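# Fit the hose connector fully onto the tap

## Task

Slide the hose connector onto the tap until it is fully seated, without knocking over the pipe frame.

## Robot and tools

Robot: two arms, left_arm and right_arm, each ending in a 16-motor four-finger hand (index, middle, ring, thumb). right_arm has a right hand; left_arm has its mirror-image left hand. A two-camera stand is fixed behind the arms. Loose objects may get an occasional brief nudge from outside.

Frames: the scene frame has its origin at table-top height, midway between the nominal arm bases. +z is up, +x points out over the table, and left_arm is on the +y side (image left/right does not follow this). Calibrated bases: left_arm at (+0.007, +0.289, 0) m, quat_wxyz (+1.000, 0, 0, -0.015); right_arm at (+0.002, -0.295, 0) m, quat_wxyz (+1.000, 0, 0, -0.012). Each arm reports its hand pose, velocities, Hand target and wrist-camera pose in its own base frame. Fixed cameras and the table use the scene frame. Reported positions can be a few cm off, more at long reach.

Hand point axes (right hand): +z runs along the straight fingers toward the tips, +x crosses the palm away from the thumb, and +y points out of the palm's face, which sits at y = -0.062 m. With straight fingers the knuckles are at z = -0.017 m and the tips reach 0.139 m beyond that. The thumb root is on the -x side. A rigid mast at the wrist can collide with things. On the left hand +x points toward the thumb.

execute_actions(actions, cameras): actions is a list of actions, run in order. Each action lasts 0.5 s and is a table of 1 to 15 rows, one row per 1/30 s control step. If there are fewer than 15 rows, the last row repeats. Every row has exactly 48 numbers in [-1, 1], covering both arms even when one arm is idle:
- Numbers 1-6: left_arm dx, dy, dz, rx, ry, rz.
- Numbers 7-22: the left hand's 16 hinge goals.
- Numbers 23-24: left current_limit, then speed.
- Numbers 25-48: the same 24 numbers for right_arm.

Arm numbers: dx, dy, dz, rx, ry, rz are an offset, not a pose. They are measured along that arm's base axes from the Hand target as it stood when the action began. Every row of an action counts from that same start, not from the previous row. So an all-zero action holds the arm in place, and sending the same offset again moves it further. Scale: 1.0 = 0.6 m for dx, dy, dz, and 180 degrees for the rotation vector (rx, ry, rz). The turn is about the Hand target's position. A translation longer than 1.0 is cut back along its direction. Each step's commanded orientation is limited to 40 degrees from the measured one.

Hand numbers: these are absolute goals, not offsets. Each maps linearly between a hinge's two stops. Order per hand: index_mcp, index_abd, index_pip, index_dip, middle_mcp, middle_abd, middle_pip, middle_dip, ring_mcp, ring_abd, ring_pip, ring_dip, thumb_cmc, thumb_axl, thumb_mcp, thumb_ipl. For each hinge below: angle at +1 and at -1, then the value that makes it straight.
- Finger _mcp: bends at the knuckle toward the palm as it goes toward -1 (-18/+128 deg, straight 0.75).
- Finger _abd: swings sideways away from the thumb toward -1 (-60/+60, straight 0.00).
- Finger _pip: (-29/+108, straight 0.58).
- Finger _dip: (-21/+117, straight 0.70).
- thumb_cmc: toward -1, brings the thumb from beside the palm to in front of it (-20/+120, straight 0.71).
- thumb_axl: rolls the thumb (-27/+140, straight 0.68).
- thumb_mcp: (-69/+109, straight 0.23).
- thumb_ipl: (-77/+108, straight 0.17).
A 0 is a real goal. To keep a hand unchanged, resend its hand_goal, current_limit and speed.

current_limit maps -1..+1 to 0..550 mA (floor 11 mA). Low values may leave fingers too weak to lift. speed sets the goal slew rate as (speed+1)/2 of 8.5 rad/s. Start values are current_limit +0.4 and speed -0.6. Grip force grows as the goal is set further past the object's surface.

cameras: a list of names, ["all"], or []. If left out or null, you get all cameras for an empty actions list and none otherwise. An unknown name makes the call invalid. Cameras: cam_head_left, cam_head_right, cam_high, cam_low, cam_left_wrist, cam_right_wrist, each 896x504. Sending an empty actions list just looks.

zoom_image(camera, region): returns a closer crop of that camera's newest image. region is [x0, y0, x1, y1] in pixels, at most 504 by 504. read_manual(section) returns licence texts only. finished_scene(scene=1) ends the scene for good. The goal must then hold with no help from the robot.

Results per arm:
- end_effector_position (m) and end_effector_quat_wxyz, in the base frame.
- Hand target: the last commanded pose after the clip. The next offsets start from here.
- Joint positions, velocities ("within noise" when at rest) and torques. Torques include gravity and are offset and noisy; numbers 3 and 4 wrap at ±28 N m.
- Per hand motor: hand_goal, hand_measured, hand_current_ma, and hand_state (moving, goal, blocked or overload).
- hand_current_limit, hand_speed, motor temperatures, and step readings of position.
The hand point often stops short of the target, partly because the elbow sags under load. Aim higher, or resend the missing distance as an offset. Very small moves may not start. To stop pushing against something, command the target back past the hand point.

Avoid:
- Dropping things, releasing parts while they move, slams, and hard pushes.
- Toppling the pipe frame, or letting anything leave the table (that fails the task).
- Any contact or squeeze between the two arms or hands.
- Arm stops: hand commands sent during a stop are lost.
- Motor overheating: MOTOR HOT appears at 85 °C, and the arm drops at 100 °C.
- Finger overloads: 495 mA or more for 5 s shuts a motor off for 10 s.
The scene keeps running while you think, with the robot holding its last command.

Each tool is called after "Emit:" as a command line: name --argument value for each argument, lists and objects as JSON in quotes; but a table of rows of numbers goes row by row, as --pt "numbers of a row", without its own name.

## Session

Emit:
execute_actions --actions '[]'

Scene clock: 0.00 s.
left_arm: end_effector_position=(+0.2864, +0.4175, +0.1311) hand_goal=(+0.754, +0.000, +0.576, +0.696, +0.754, +0.000, +0.576, +0.696, +0.754, +0.000, +0.576, +0.696, +0.714, +0.678, +0.226, +0.168) hand_measured=(+0.754, +0.000, +0.576, +0.696, +0.754, +0.000, +0.576, +0.696, +0.754, +0.000, +0.576, +0.696, +0.714, +0.678, +0.226, +0.168) hand_current_ma=(+0, +0, +0, +0, +0, +0, +0, +0, +0, +0, +0, +0, +0, +0, +0, +0) hand_state=(goal, goal, goal, goal, goal, goal, goal, goal, goal, goal, goal, goal, goal, goal, goal, goal) hand_current_limit=0.40 hand_speed=-0.60 end_effector_quat_wxyz=(-0.096, +0.197, +0.974, -0.066) | right_arm: end_effector_position=(+0.4726, -0.1556, +0.4099) hand_goal=(+0.754, +0.000, +0.576, +0.696, +0.754, +0.000, +0.576, +0.696, +0.754, +0.000, +0.576, +0.696, +0.714, +0.678, +0.226, +0.168) hand_measured=(+0.754, +0.000, +0.576, +0.696, +0.754, +0.000, +0.576, +0.696, +0.754, +0.000, +0.576, +0.696, +0.714, +0.678, +0.226, +0.168) hand_current_ma=(+0, +0, +0, +0, +0, +0, +0, +0, +0, +0, +0, +0, +0, +0, +0, +0) hand_state=(goal, goal, goal, goal, goal, goal, goal, goal, goal, goal, goal, goal, goal, goal, goal, goal) hand_current_limit=0.40 hand_speed=-0.60 end_effector_quat_wxyz=(+0.398, +0.610, +0.197, +0.657)
Joint positions: left_arm=[0.838 1.65 1.33 -1.463 -0.098 -0.345] | right_arm=[-0.141 1.15 0.639 0.692 0.09 0.698]
Joint velocities: within noise
Joint torques (N m): no reading
Motor temperatures (°C): left_arm=[28 34 31 29 28 33] | right_arm=[28 31 31 31 28 30]
Heat: left arm: hottest shoulder 34 °C; right arm: hottest shoulder 31 °C.
Hand target: left_arm +0.2930, +0.4249, +0.1456; -0.087, +0.196, +0.975, -0.051 | right_arm +0.4743, -0.1559, +0.4274; +0.403, +0.597, +0.192, +0.667

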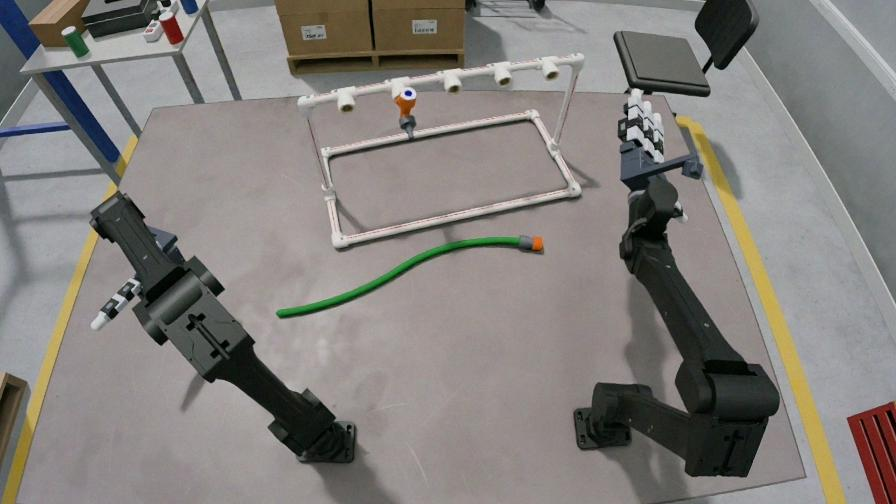

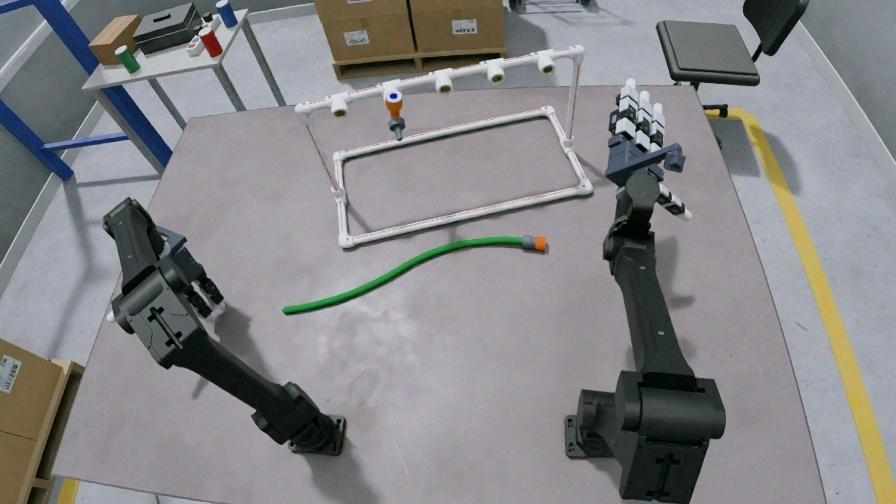

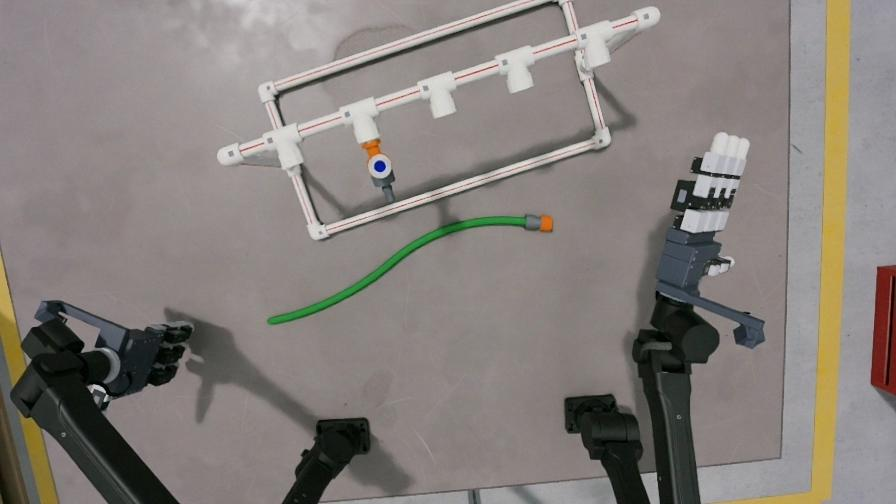

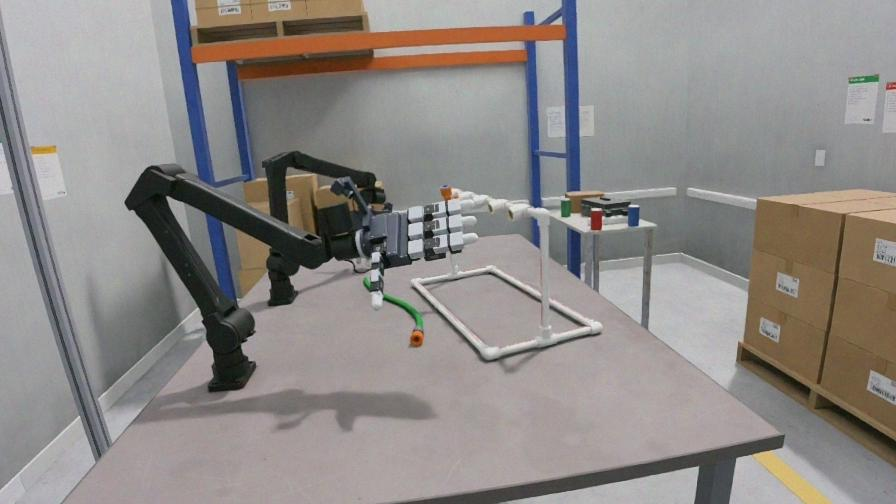

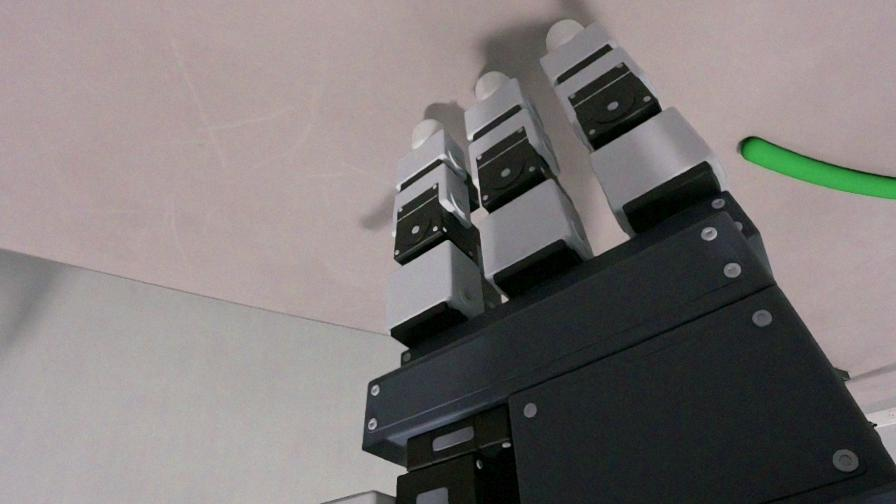

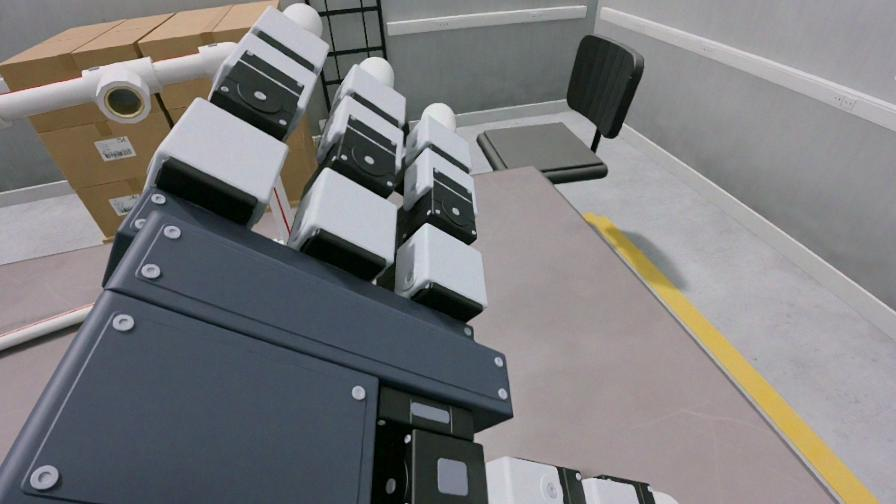

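Emit:
zoom_image --camera "cam_head_left" --region '[330, 50, 480, 150]'

Emit:
zoom_image --camera "cam_head_right" --region '[330, 50, 480, 150]'

Emit:
zoom_image --camera "cam_high" --region '[310, 90, 460, 220]'

Emit:
zoom_image --camera "cam_low" --region '[360, 170, 600, 370]'

Emit:
zoom_image --camera "cam_head_left" --region '[470, 210, 570, 270]'

Emit:
zoom_image --camera "cam_high" --region '[480, 190, 580, 260]'

Scaled by 3.360.

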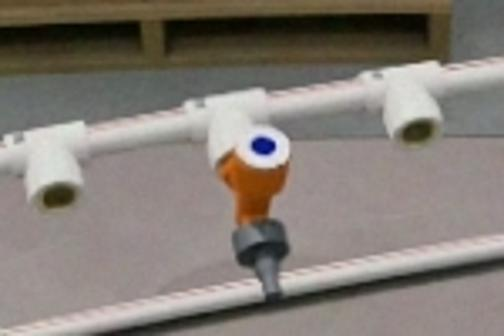

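Scaled by 3.360.

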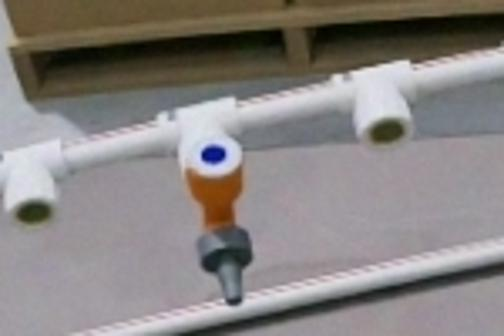

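Scaled by 3.360.

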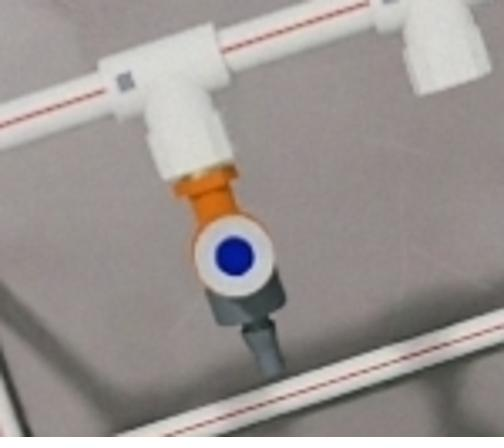

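Scaled by 2.100.

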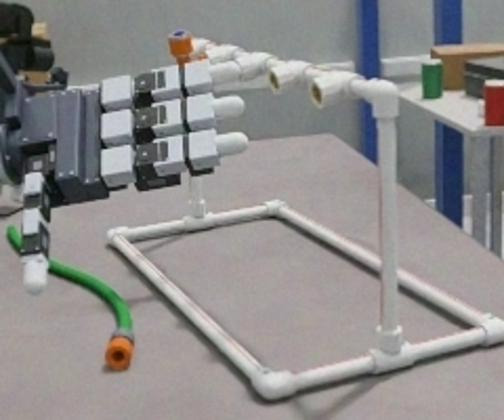

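Scaled by 5.040.

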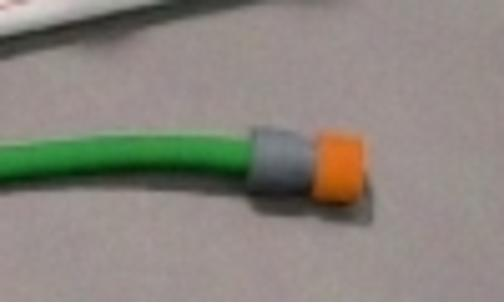

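Scaled by 5.040.

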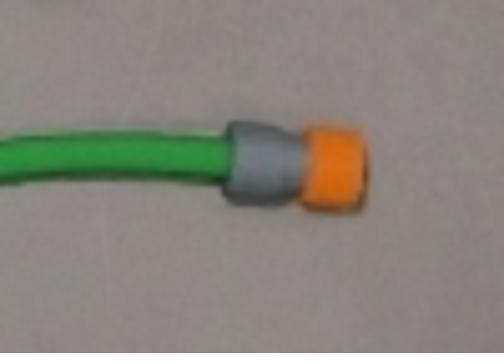

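Emit:
execute_actions --actions '[[[0,0,0.083,0,0,0,0.754,0,0.576,0.696,0.754,0,0.576,0.696,0.754,0,0.576,0.696,0.714,0.678,0.226,0.168,0.4,-0.6,0.009,0.101,0.0075,0.0678,0.0211,0.052,0.754,0,0.576,0.696,0.754,0,0.576,0.696,0.754,0,0.576,0.696,0.714,0.678,0.226,0.168,0.4,-0.6]],[[0.0255,-0.1045,0.0383,0.0422,-0.0233,-0.1057,0.754,0,0.576,0.696,0.754,0,0.576,0.696,0.754,0,0.576,0.696,0.714,0.678,0.226,0.168,0.4,-0.6,0.009,0.101,0.0075,0.0678,0.0211,0.052,0.754,0,0.576,0.696,0.754,0,0.576,0.696,0.754,0,0.576,0.696,0.714,0.678,0.226,0.168,0.4,-0.6]],[[0.0255,-0.1045,0.0383,0.0422,-0.0233,-0.1057,0.754,0,0.576,0.696,0.754,0,0.576,0.696,0.754,0,0.576,0.696,0.714,0.678,0.226,0.168,0.4,-0.6,0.009,0.101,0.0075,0.0678,0.0211,0.052,0.754,0,0.576,0.696,0.754,0,0.576,0.696,0.754,0,0.576,0.696,0.714,0.678,0.226,0.168,0.4,-0.6]],[[0.0255,-0.1045,0.0383,0.0422,-0.0233,-0.1057,0.754,0,0.576,0.696,0.754,0,0.576,0.696,0.754,0,0.576,0.696,0.714,0.678,0.226,0.168,0.4,-0.6,0.009,0.101,0.0075,0.0678,0.0211,0.052,0.754,0,0.576,0.696,0.754,0,0.576,0.696,0.754,0,0.576,0.696,0.714,0.678,0.226,0.168,0.4,-0.6]]]' --cameras '["cam_right_wrist","cam_low","cam_head_left"]'

Scene clock: 631.77 s.
left_arm: end_effector_position=(+0.3359, +0.2376, +0.2673) hand_goal=(+0.754, +0.000, +0.576, +0.696, +0.754, +0.000, +0.576, +0.696, +0.754, +0.000, +0.576, +0.696, +0.714, +0.678, +0.226, +0.168) hand_measured=(+0.754, +0.000, +0.576, +0.696, +0.754, +0.000, +0.576, +0.696, +0.754, +0.000, +0.576, +0.696, +0.714, +0.678, +0.224, +0.168) hand_current_ma=(+0, +0, +0, +0, +0, +0, +0, +0, +0, +0, +0, +0, +0, +0, -1, +0) hand_state=(goal, goal, goal, goal, goal, goal, goal, goal, goal, goal, goal, goal, goal, goal, goal, goal) hand_current_limit=0.40 hand_speed=-0.60 end_effector_quat_wxyz=(-0.035, +0.611, +0.765, +0.201) | right_arm: end_effector_position=(+0.4877, +0.0837, +0.4115) hand_goal=(+0.754, +0.000, +0.576, +0.696, +0.754, +0.000, +0.576, +0.696, +0.754, +0.000, +0.576, +0.696, +0.714, +0.678, +0.226, +0.168) hand_measured=(+0.756, +0.002, +0.576, +0.696, +0.756, +0.002, +0.576, +0.696, +0.756, +0.002, +0.576, +0.696, +0.716, +0.678, +0.226, +0.168) hand_current_ma=(+12, +8, +4, +0, +14, +8, +4, +0, +11, +10, +4, +0, +11, -4, -1, -2) hand_state=(goal, goal, goal, goal, goal, goal, goal, goal, goal, goal, goal, goal, goal, goal, goal, goal) hand_current_limit=0.40 hand_speed=-0.60 end_effector_quat_wxyz=(-0.125, +0.710, +0.136, +0.680)
Joint positions: left_arm=[0.557 0.959 0.925 -1.174 -0.197 0.37] | right_arm=[0.329 0.954 0.865 0.045 -0.043 1.562]
Joint torques (N m): left_arm=[0.5 -4.84 9.35 1.85 -0.19 0.13] | right_arm=[-0.62 -4.54 14.84 1.65 0.1 0.07]
Motor temperatures (°C): left_arm=[27 38 43 27 28 27] | right_arm=[27 30 48 29 24 25]
Heat: left arm: hottest elbow 43 °C; right arm: hottest elbow 48 °C.
Hand target: left_arm +0.3389, +0.2367, +0.2642; -0.034, +0.618, +0.759, +0.203 | right_arm +0.4959, +0.0865, +0.4454; -0.130, +0.696, +0.129, +0.695
Off the commanded pose: left_arm 0.004 m, 1 deg | right_arm 0.035 m, 3 deg.
Step readings (end_effector_position of left_arm | right_arm):
0: (+0.2864, +0.4175, +0.1311) | (+0.4726, -0.1556, +0.4099)
1: (+0.2863, +0.4175, +0.1310) | (+0.4725, -0.1557, +0.4100)
2: (+0.2855, +0.4165, +0.1311) | (+0.4735, -0.1540, +0.4077)
4: (+0.2811, +0.4117, +0.1327) | (+0.4755, -0.1448, +0.4014)
8: (+0.2773, +0.4074, +0.1449) | (+0.4770, -0.1073, +0.4015)
15: (+0.2809, +0.4114, +0.1669) | (+0.4732, -0.0938, +0.3994)
16: (+0.2811, +0.4116, +0.1678) | (+0.4736, -0.0939, +0.3972)
17: (+0.2823, +0.4117, +0.1696) | (+0.4746, -0.0922, +0.3944)
19: (+0.2842, +0.4078, +0.1750) | (+0.4769, -0.0827, +0.3873)
23: (+0.2928, +0.3770, +0.1984) | (+0.4788, -0.0461, +0.3871)
30: (+0.3067, +0.3632, +0.2321) | (+0.4795, -0.0343, +0.4019)
31: (+0.3072, +0.3631, +0.2304) | (+0.4798, -0.0344, +0.4017)
32: (+0.3077, +0.3619, +0.2277) | (+0.4807, -0.0315, +0.3998)
34: (+0.3066, +0.3513, +0.2194) | (+0.4830, -0.0212, +0.3944)
38: (+0.3089, +0.3145, +0.2190) | (+0.4860, +0.0135, +0.3923)
45: (+0.3195, +0.3023, +0.2491) | (+0.4871, +0.0258, +0.4003)
46: (+0.3205, +0.3021, +0.2491) | (+0.4873, +0.0262, +0.4001)
47: (+0.3225, +0.3004, +0.2480) | (+0.4877, +0.0295, +0.3990)
49: (+0.3244, +0.2888, +0.2437) | (+0.4886, +0.0404, +0.3964)
53: (+0.3274, +0.2536, +0.2481) | (+0.4882, +0.0711, +0.4025)
60: (+0.3344, +0.2411, +0.2713) | (+0.4881, +0.0835, +0.4144)
camera_calibration:
cam_right_wrist: T_world_to_cam=[[0.16479, -0.626482, -0.761816, 0.312902], [-0.900853, 0.218912, -0.374888, 0.527848], [0.401631, 0.748062, -0.528295, 0.0873415], [0, 0, 0, 1]] pos_world=[0.388872, 0.0151385, 0.4824]
Images, in order (width x height): cam_head_left 896x504, cam_low 896x504, cam_right_wrist 896x504.

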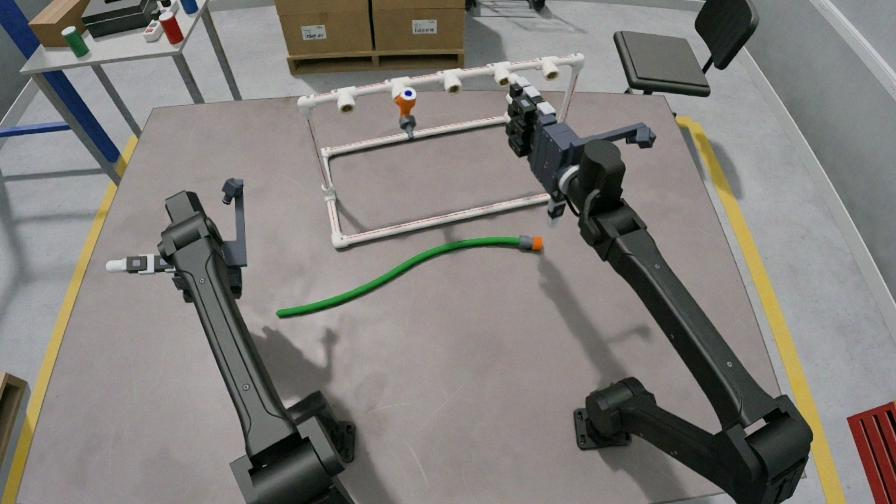

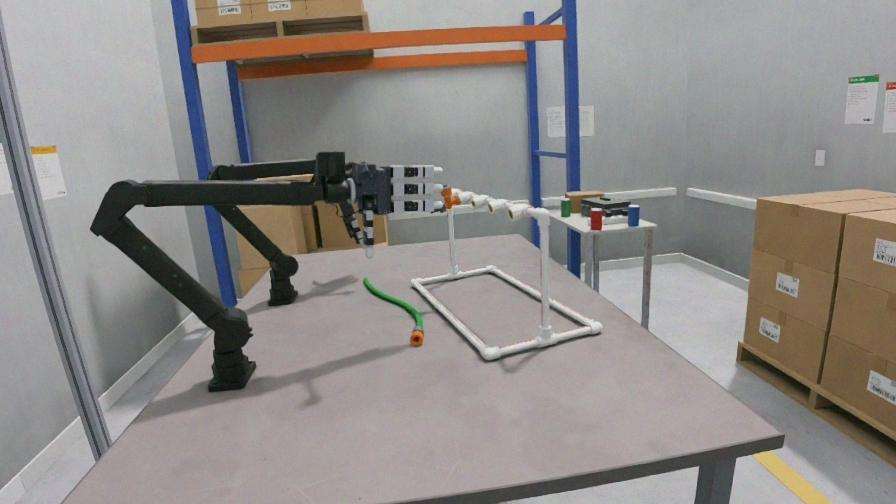

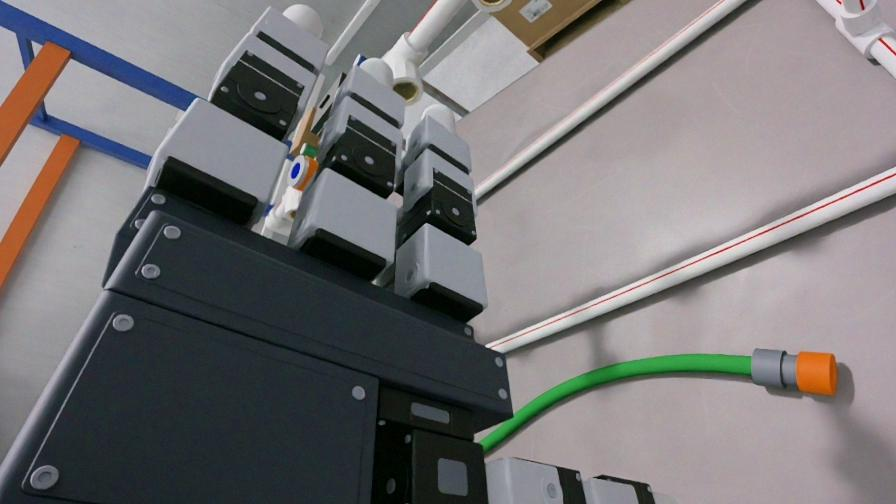

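Emit:
execute_actions --actions '[[[0.0255,-0.1045,0.0383,0.0422,-0.0233,-0.1057,0.754,0,0.576,0.696,0.754,0,0.576,0.696,0.754,0,0.576,0.696,0.714,0.678,0.226,0.168,0.4,-0.6,0,0.033,0.067,0.0367,-0.009,0.0153,0.754,0,0.576,0.696,0.754,0,0.576,0.696,0.754,0,0.576,0.696,0.714,0.678,0.226,0.168,0.4,-0.6]],[[0.0255,-0.1045,0.0383,0.0422,-0.0233,-0.1057,0.754,0,0.576,0.696,0.754,0,0.576,0.696,0.754,0,0.576,0.696,0.714,0.678,0.226,0.168,0.4,-0.6,0,0.033,0.067,0.0367,-0.009,0.0153,0.754,0,0.576,0.696,0.754,0,0.576,0.696,0.754,0,0.576,0.696,0.714,0.678,0.226,0.168,0.4,-0.6]],[[0.0255,-0.1045,0.0383,0.0422,-0.0233,-0.1057,0.754,0,0.576,0.696,0.754,0,0.576,0.696,0.754,0,0.576,0.696,0.714,0.678,0.226,0.168,0.4,-0.6,0,0.033,0.067,0.0367,-0.009,0.0153,0.754,0,0.576,0.696,0.754,0,0.576,0.696,0.754,0,0.576,0.696,0.714,0.678,0.226,0.168,0.4,-0.6]]]' --cameras '["cam_right_wrist","cam_low"]'

Emit:
zoom_image --camera "cam_low" --region '[400, 140, 500, 240]'

Scene clock: 663.13 s.
left_arm: end_effector_position=(+0.3806, +0.0512, +0.3300) hand_goal=(+0.754, +0.000, +0.576, +0.696, +0.754, +0.000, +0.576, +0.696, +0.754, +0.000, +0.576, +0.696, +0.714, +0.678, +0.226, +0.168) hand_measured=(+0.756, +0.000, +0.576, +0.696, +0.756, +0.000, +0.576, +0.696, +0.756, +0.000, +0.576, +0.696, +0.716, +0.678, +0.224, +0.168) hand_current_ma=(+1, +0, +0, +0, +1, +0, +0, +0, +0, +0, +0, +0, +1, +0, -1, +0) hand_state=(goal, goal, goal, goal, goal, goal, goal, goal, goal, goal, goal, goal, goal, goal, goal, goal) hand_current_limit=0.40 hand_speed=-0.60 end_effector_quat_wxyz=(+0.030, +0.858, +0.333, +0.390) | right_arm: end_effector_position=(+0.4930, +0.1399, +0.5276) hand_goal=(+0.754, +0.000, +0.576, +0.696, +0.754, +0.000, +0.576, +0.696, +0.754, +0.000, +0.576, +0.696, +0.714, +0.678, +0.226, +0.168) hand_measured=(+0.754, +0.002, +0.576, +0.696, +0.754, +0.002, +0.576, +0.696, +0.754, +0.002, +0.576, +0.696, +0.714, +0.678, +0.226, +0.168) hand_current_ma=(-2, +9, +4, +0, -2, +9, +4, +0, -2, +11, +4, +0, -2, -4, -1, -2) hand_state=(goal, goal, goal, goal, goal, goal, goal, goal, goal, goal, goal, goal, goal, goal, goal, goal) hand_current_limit=0.40 hand_speed=-0.60 end_effector_quat_wxyz=(-0.280, +0.646, +0.065, +0.707)
Joint positions: left_arm=[0.323 0.716 0.796 -0.848 0.021 1.145] | right_arm=[0.397 0.995 1.121 0.033 -0.079 1.861]
Joint torques (N m): left_arm=[0.09 -2.37 11.04 2.74 0.11 0.12] | right_arm=[-0.03 -4.95 14.82 2.35 0.1 0.05]
Motor temperatures (°C): left_arm=[27 35 42 27 28 27] | right_arm=[27 30 56 28 24 25]
Heat: left arm: hottest elbow 42 °C; right arm: hottest elbow 56 °C.
Hand target: left_arm +0.3848, +0.0487, +0.3331; +0.029, +0.859, +0.320, +0.397 | right_arm +0.4958, +0.1459, +0.5661; -0.292, +0.622, +0.063, +0.724
Off the commanded pose: left_arm 0.006 m, 2 deg | right_arm 0.039 m, 4 deg.
Step readings (end_effector_position of left_arm | right_arm):
0: (+0.3359, +0.2376, +0.2673) | (+0.4877, +0.0838, +0.4115)
1: (+0.3360, +0.2373, +0.2670) | (+0.4877, +0.0838, +0.4117)
2: (+0.3378, +0.2353, +0.2673) | (+0.4878, +0.0845, +0.4120)
4: (+0.3414, +0.2246, +0.2672) | (+0.4879, +0.0878, +0.4151)
8: (+0.3455, +0.1921, +0.2766) | (+0.4888, +0.0940, +0.4357)
15: (+0.3499, +0.1787, +0.2926) | (+0.4890, +0.0984, +0.4558)
16: (+0.3504, +0.1778, +0.2921) | (+0.4889, +0.0985, +0.4556)
17: (+0.3525, +0.1743, +0.2921) | (+0.4888, +0.0999, +0.4557)
19: (+0.3569, +0.1617, +0.2924) | (+0.4890, +0.1043, +0.4584)
23: (+0.3623, +0.1296, +0.3023) | (+0.4888, +0.1133, +0.4773)
30: (+0.3656, +0.1161, +0.3127) | (+0.4875, +0.1182, +0.4985)
31: (+0.3660, +0.1149, +0.3129) | (+0.4877, +0.1184, +0.4984)
32: (+0.3677, +0.1108, +0.3138) | (+0.4880, +0.1194, +0.4981)
34: (+0.3725, +0.0974, +0.3172) | (+0.4896, +0.1242, +0.5003)
38: (+0.3790, +0.0664, +0.3281) | (+0.4915, +0.1335, +0.5146)
45: (+0.3806, +0.0535, +0.3311) | (+0.4893, +0.1381, +0.5328)
camera_calibration:
cam_right_wrist: T_world_to_cam=[[0.278492, -0.310009, -0.909031, 0.413023], [-0.903824, 0.235561, -0.35723, 0.553677], [0.324876, 0.921089, -0.214592, -0.0473073], [0, 0, 0, 1]] pos_world=[0.400772, 0.0411907, 0.563089]
Images, in order (width x height): cam_low 896x504, cam_right_wrist 896x504.

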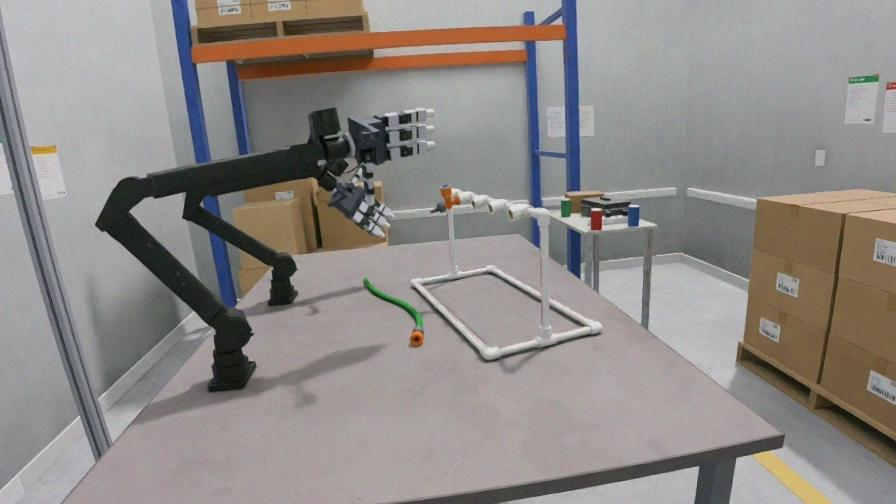

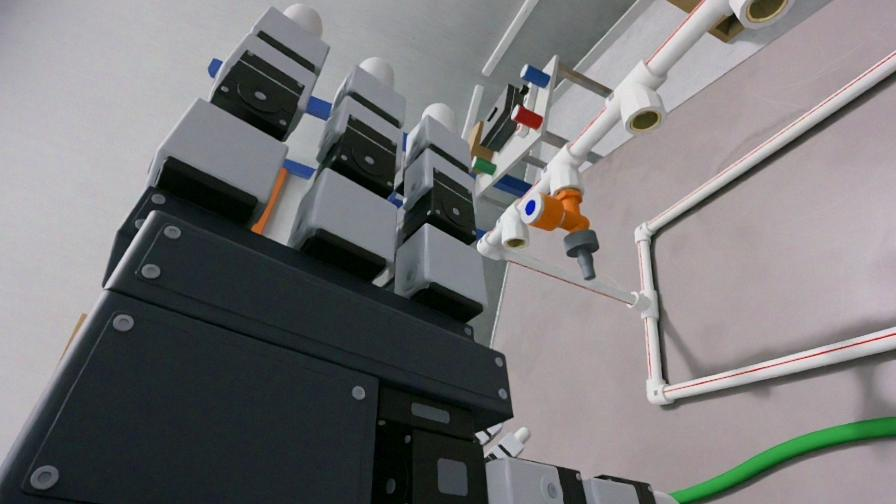

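Scaled by 5.040.

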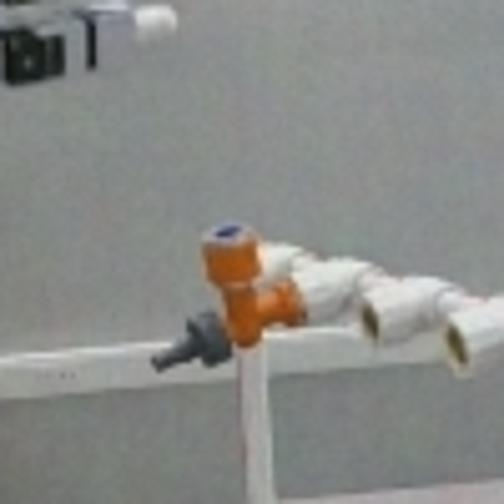

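Emit:
zoom_image --camera "cam_right_wrist" --region '[490, 150, 650, 300]'

Scaled by 3.150.

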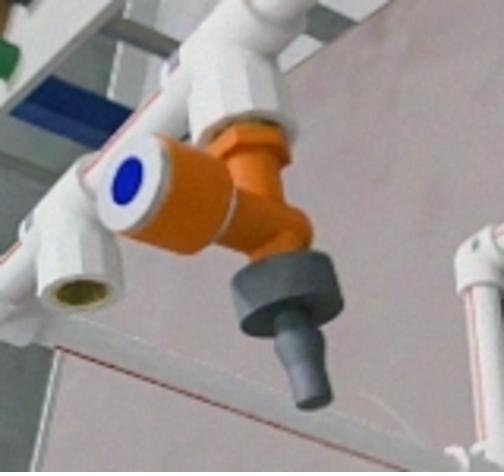

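Emit:
execute_actions --actions '[[[0.0326,-0.1642,-0.0444,0.0941,0.024,-0.066,0.754,0,0.504,-0.58,0.754,0,0.504,-0.58,0.754,0,0.576,0.696,-0.571,0.678,0.226,0.168,0.4,-0.6,-0.017,-0.15,-0.033,0,0,-0.028,0.754,0,0.576,0.696,0.754,0,0.576,0.696,0.754,0,0.576,0.696,0.714,0.678,0.226,0.168,0.4,-0.6]],[[0.0326,-0.1642,-0.0444,0.0941,0.024,-0.066,0.754,0,0.504,-0.58,0.754,0,0.504,-0.58,0.754,0,0.576,0.696,-0.571,0.678,0.226,0.168,0.4,-0.6,-0.017,-0.15,-0.033,0,0,-0.028,0.754,0,0.576,0.696,0.754,0,0.576,0.696,0.754,0,0.576,0.696,0.714,0.678,0.226,0.168,0.4,-0.6]],[[0.0326,-0.1642,-0.0444,0.0941,0.024,-0.066,0.754,0,0.504,-0.58,0.754,0,0.504,-0.58,0.754,0,0.576,0.696,-0.571,0.678,0.226,0.168,0.4,-0.6,-0.017,-0.15,-0.033,0,0,-0.028,0.754,0,0.576,0.696,0.754,0,0.576,0.696,0.754,0,0.576,0.696,0.714,0.678,0.226,0.168,0.4,-0.6]],[[0.0326,-0.1642,-0.0444,0.0941,0.024,-0.066,0.754,0,0.504,-0.58,0.754,0,0.504,-0.58,0.754,0,0.576,0.696,-0.571,0.678,0.226,0.168,0.4,-0.6,0,0,0,0,0,0,0.754,0,0.576,0.696,0.754,0,0.576,0.696,0.754,0,0.576,0.696,0.714,0.678,0.226,0.168,0.4,-0.6]],[[0.0326,-0.1642,-0.0444,0.0941,0.024,-0.066,0.754,0,0.504,-0.58,0.754,0,0.504,-0.58,0.754,0,0.576,0.696,-0.571,0.678,0.226,0.168,0.4,-0.6,0,0,0,0,0,0,0.754,0,0.576,0.696,0.754,0,0.576,0.696,0.754,0,0.576,0.696,0.714,0.678,0.226,0.168,0.4,-0.6]]]' --cameras '["all"]'

Scene clock: 879.10 s.
left_arm: end_effector_position=(+0.4662, -0.4325, +0.1646) hand_goal=(+0.754, +0.000, +0.504, -0.580, +0.754, +0.000, +0.504, -0.580, +0.754, +0.000, +0.576, +0.696, -0.570, +0.678, +0.226, +0.168) hand_measured=(+0.746, +0.000, +0.504, -0.576, +0.746, +0.000, +0.504, -0.578, +0.746, -0.002, +0.576, +0.696, -0.572, +0.678, +0.224, +0.168) hand_current_ma=(-4, +0, +0, +1, -5, +0, +0, +1, -5, +0, +0, +0, -1, +0, -1, +0) hand_state=(goal, goal, goal, goal, goal, goal, goal, goal, goal, goal, goal, goal, goal, goal, goal, goal) hand_current_limit=0.40 hand_speed=-0.60 end_effector_quat_wxyz=(-0.410, +0.743, -0.453, +0.272) | right_arm: end_effector_position=(+0.4633, -0.1231, +0.5056) hand_goal=(+0.754, +0.000, +0.576, +0.696, +0.754, +0.000, +0.576, +0.696, +0.754, +0.000, +0.576, +0.696, +0.714, +0.678, +0.226, +0.168) hand_measured=(+0.750, +0.002, +0.576, +0.696, +0.750, +0.002, +0.576, +0.696, +0.750, +0.002, +0.576, +0.696, +0.712, +0.678, +0.226, +0.168) hand_current_ma=(-19, +10, +2, +0, -20, +9, +2, +0, -16, +11, +2, +0, -14, -4, -1, -2) hand_state=(goal, goal, goal, goal, goal, goal, goal, goal, goal, goal, goal, goal, goal, goal, goal, goal) hand_current_limit=0.40 hand_speed=-0.60 end_effector_quat_wxyz=(-0.192, +0.629, -0.020, +0.753)
Joint positions: left_arm=[-0.9 1.817 1.59 -0.975 -0.985 1.966] | right_arm=[-0.313 0.881 0.961 0.161 -0.518 1.973]
Joint torques (N m): left_arm=[1.44 -16.62 14.98 0.69 -0.93 0.15] | right_arm=[-0.91 -3.9 9.74 2.61 0.05 0.06]
Motor temperatures (°C): left_arm=[26 31 46 27 28 27] | right_arm=[27 29 62 28 24 25]
Heat: left arm: hottest elbow 46 °C; right arm: hottest elbow 62 °C.
Hand target: left_arm +0.4826, -0.4438, +0.2000; -0.405, +0.746, -0.441, +0.291 | right_arm +0.4652, -0.1242, +0.5065; -0.194, +0.625, -0.020, +0.756
Off the commanded pose: left_arm 0.040 m, 3 deg | right_arm 0.002 m, 1 deg.
Step readings (end_effector_position of left_arm | right_arm):
0: (+0.3806, +0.0512, +0.3299) | (+0.4930, +0.1399, +0.5276)
1: (+0.3806, +0.0513, +0.3296) | (+0.4930, +0.1401, +0.5276)
2: (+0.3812, +0.0510, +0.3280) | (+0.4934, +0.1400, +0.5277)
4: (+0.3848, +0.0358, +0.3242) | (+0.4956, +0.1309, +0.5291)
8: (+0.3893, -0.0244, +0.3179) | (+0.4950, +0.0820, +0.5335)
15: (+0.3975, -0.0461, +0.2959) | (+0.4869, +0.0567, +0.5454)
16: (+0.3984, -0.0456, +0.2939) | (+0.4870, +0.0574, +0.5450)
17: (+0.3994, -0.0456, +0.2908) | (+0.4874, +0.0559, +0.5436)
19: (+0.4011, -0.0607, +0.2820) | (+0.4868, +0.0441, +0.5362)
23: (+0.3964, -0.1223, +0.2536) | (+0.4823, -0.0122, +0.5177)
30: (+0.4016, -0.1392, +0.2245) | (+0.4811, -0.0340, +0.5165)
31: (+0.4026, -0.1389, +0.2261) | (+0.4812, -0.0332, +0.5169)
32: (+0.4045, -0.1380, +0.2280) | (+0.4811, -0.0342, +0.5168)
34: (+0.4096, -0.1527, +0.2324) | (+0.4789, -0.0466, +0.5145)
38: (+0.4151, -0.2161, +0.2312) | (+0.4685, -0.1047, +0.5040)
45: (+0.4231, -0.2390, +0.2098) | (+0.4631, -0.1244, +0.5043)
46: (+0.4232, -0.2384, +0.2092) | (+0.4632, -0.1241, +0.5048)
47: (+0.4247, -0.2373, +0.2091) | (+0.4632, -0.1238, +0.5050)
49: (+0.4327, -0.2485, +0.2117) | (+0.4633, -0.1234, +0.5053)
53: (+0.4439, -0.3081, +0.2098) | (+0.4633, -0.1232, +0.5056)
60: (+0.4422, -0.3363, +0.1844) | (+0.4633, -0.1231, +0.5055)
61: (+0.4422, -0.3351, +0.1835) | (+0.4633, -0.1231, +0.5055)
62: (+0.4434, -0.3352, +0.1838) | (+0.4633, -0.1231, +0.5055)
64: (+0.4557, -0.3462, +0.1887) | (+0.4633, -0.1231, +0.5055)
68: (+0.4719, -0.4026, +0.1897) | (+0.4633, -0.1231, +0.5056)
75: (+0.4614, -0.4354, +0.1583) | (+0.4633, -0.1231, +0.5056)
camera_calibration:
cam_left_wrist: T_world_to_cam=[[-0.0925163, 0.853227, 0.513268, 0.292271], [-0.0954684, -0.520706, 0.848382, -0.364206], [0.991124, 0.0294882, 0.12963, -0.342273], [0, 0, 0, 1]] pos_world=[0.331505, -0.428925, 0.203341]
cam_right_wrist: T_world_to_cam=[[0.233888, -0.357951, -0.903973, 0.331924], [-0.795938, 0.46347, -0.389458, 0.575187], [0.558372, 0.810596, -0.176507, 0.0588196], [0, 0, 0, 1]] pos_world=[0.347337, -0.195448, 0.534444]

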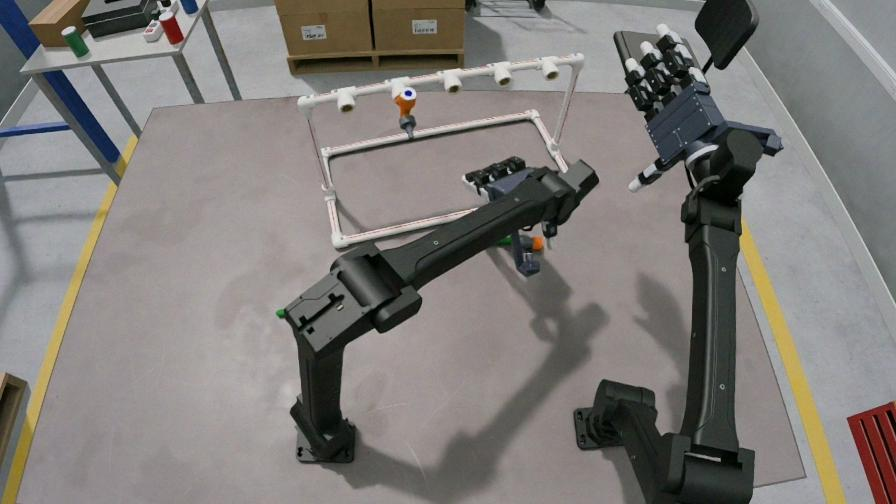

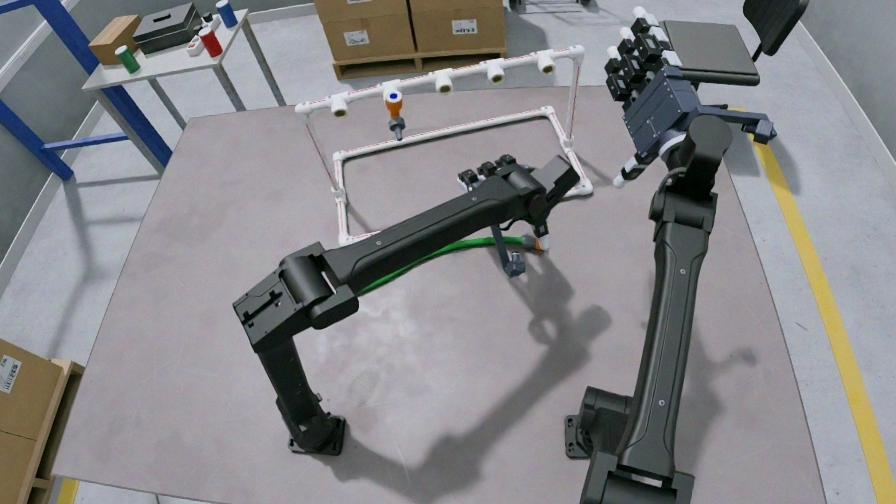

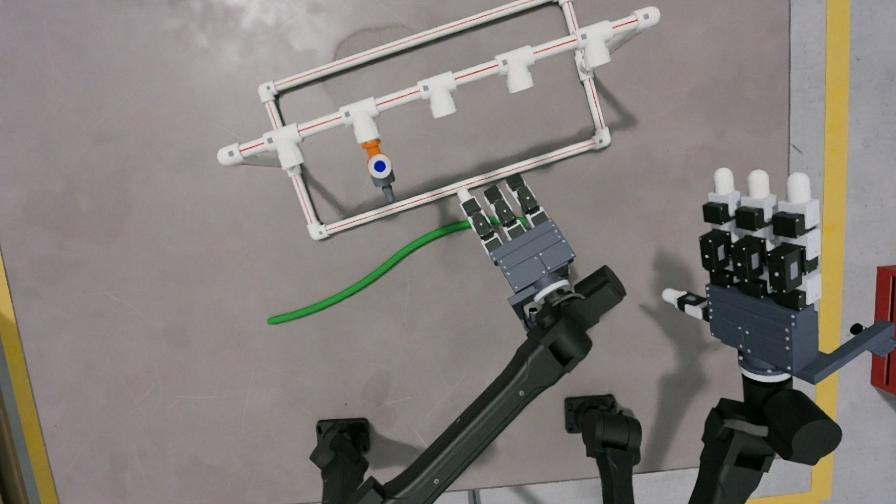

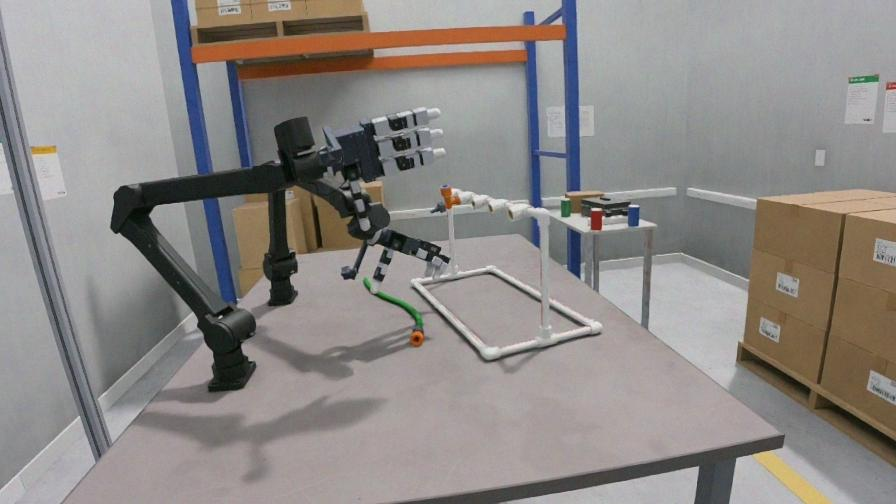

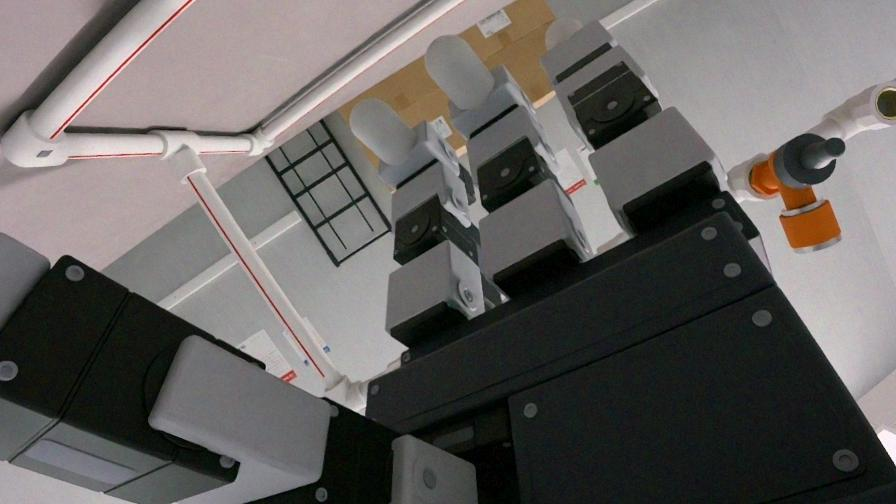

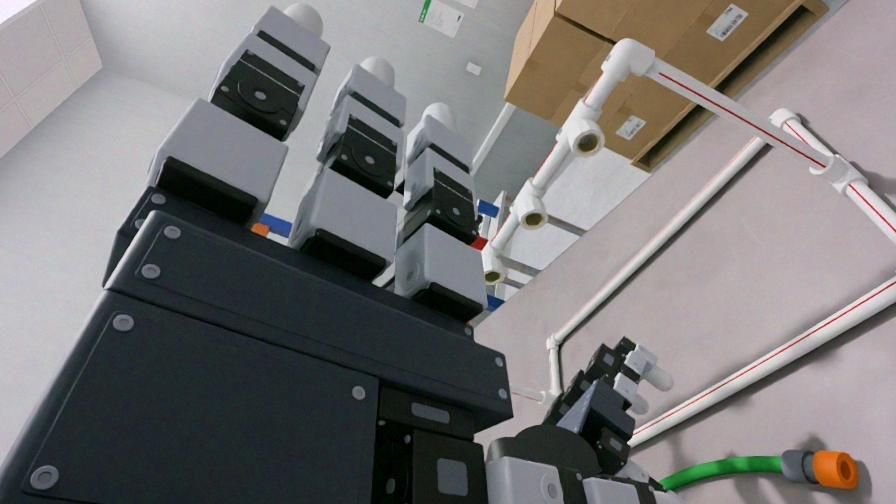

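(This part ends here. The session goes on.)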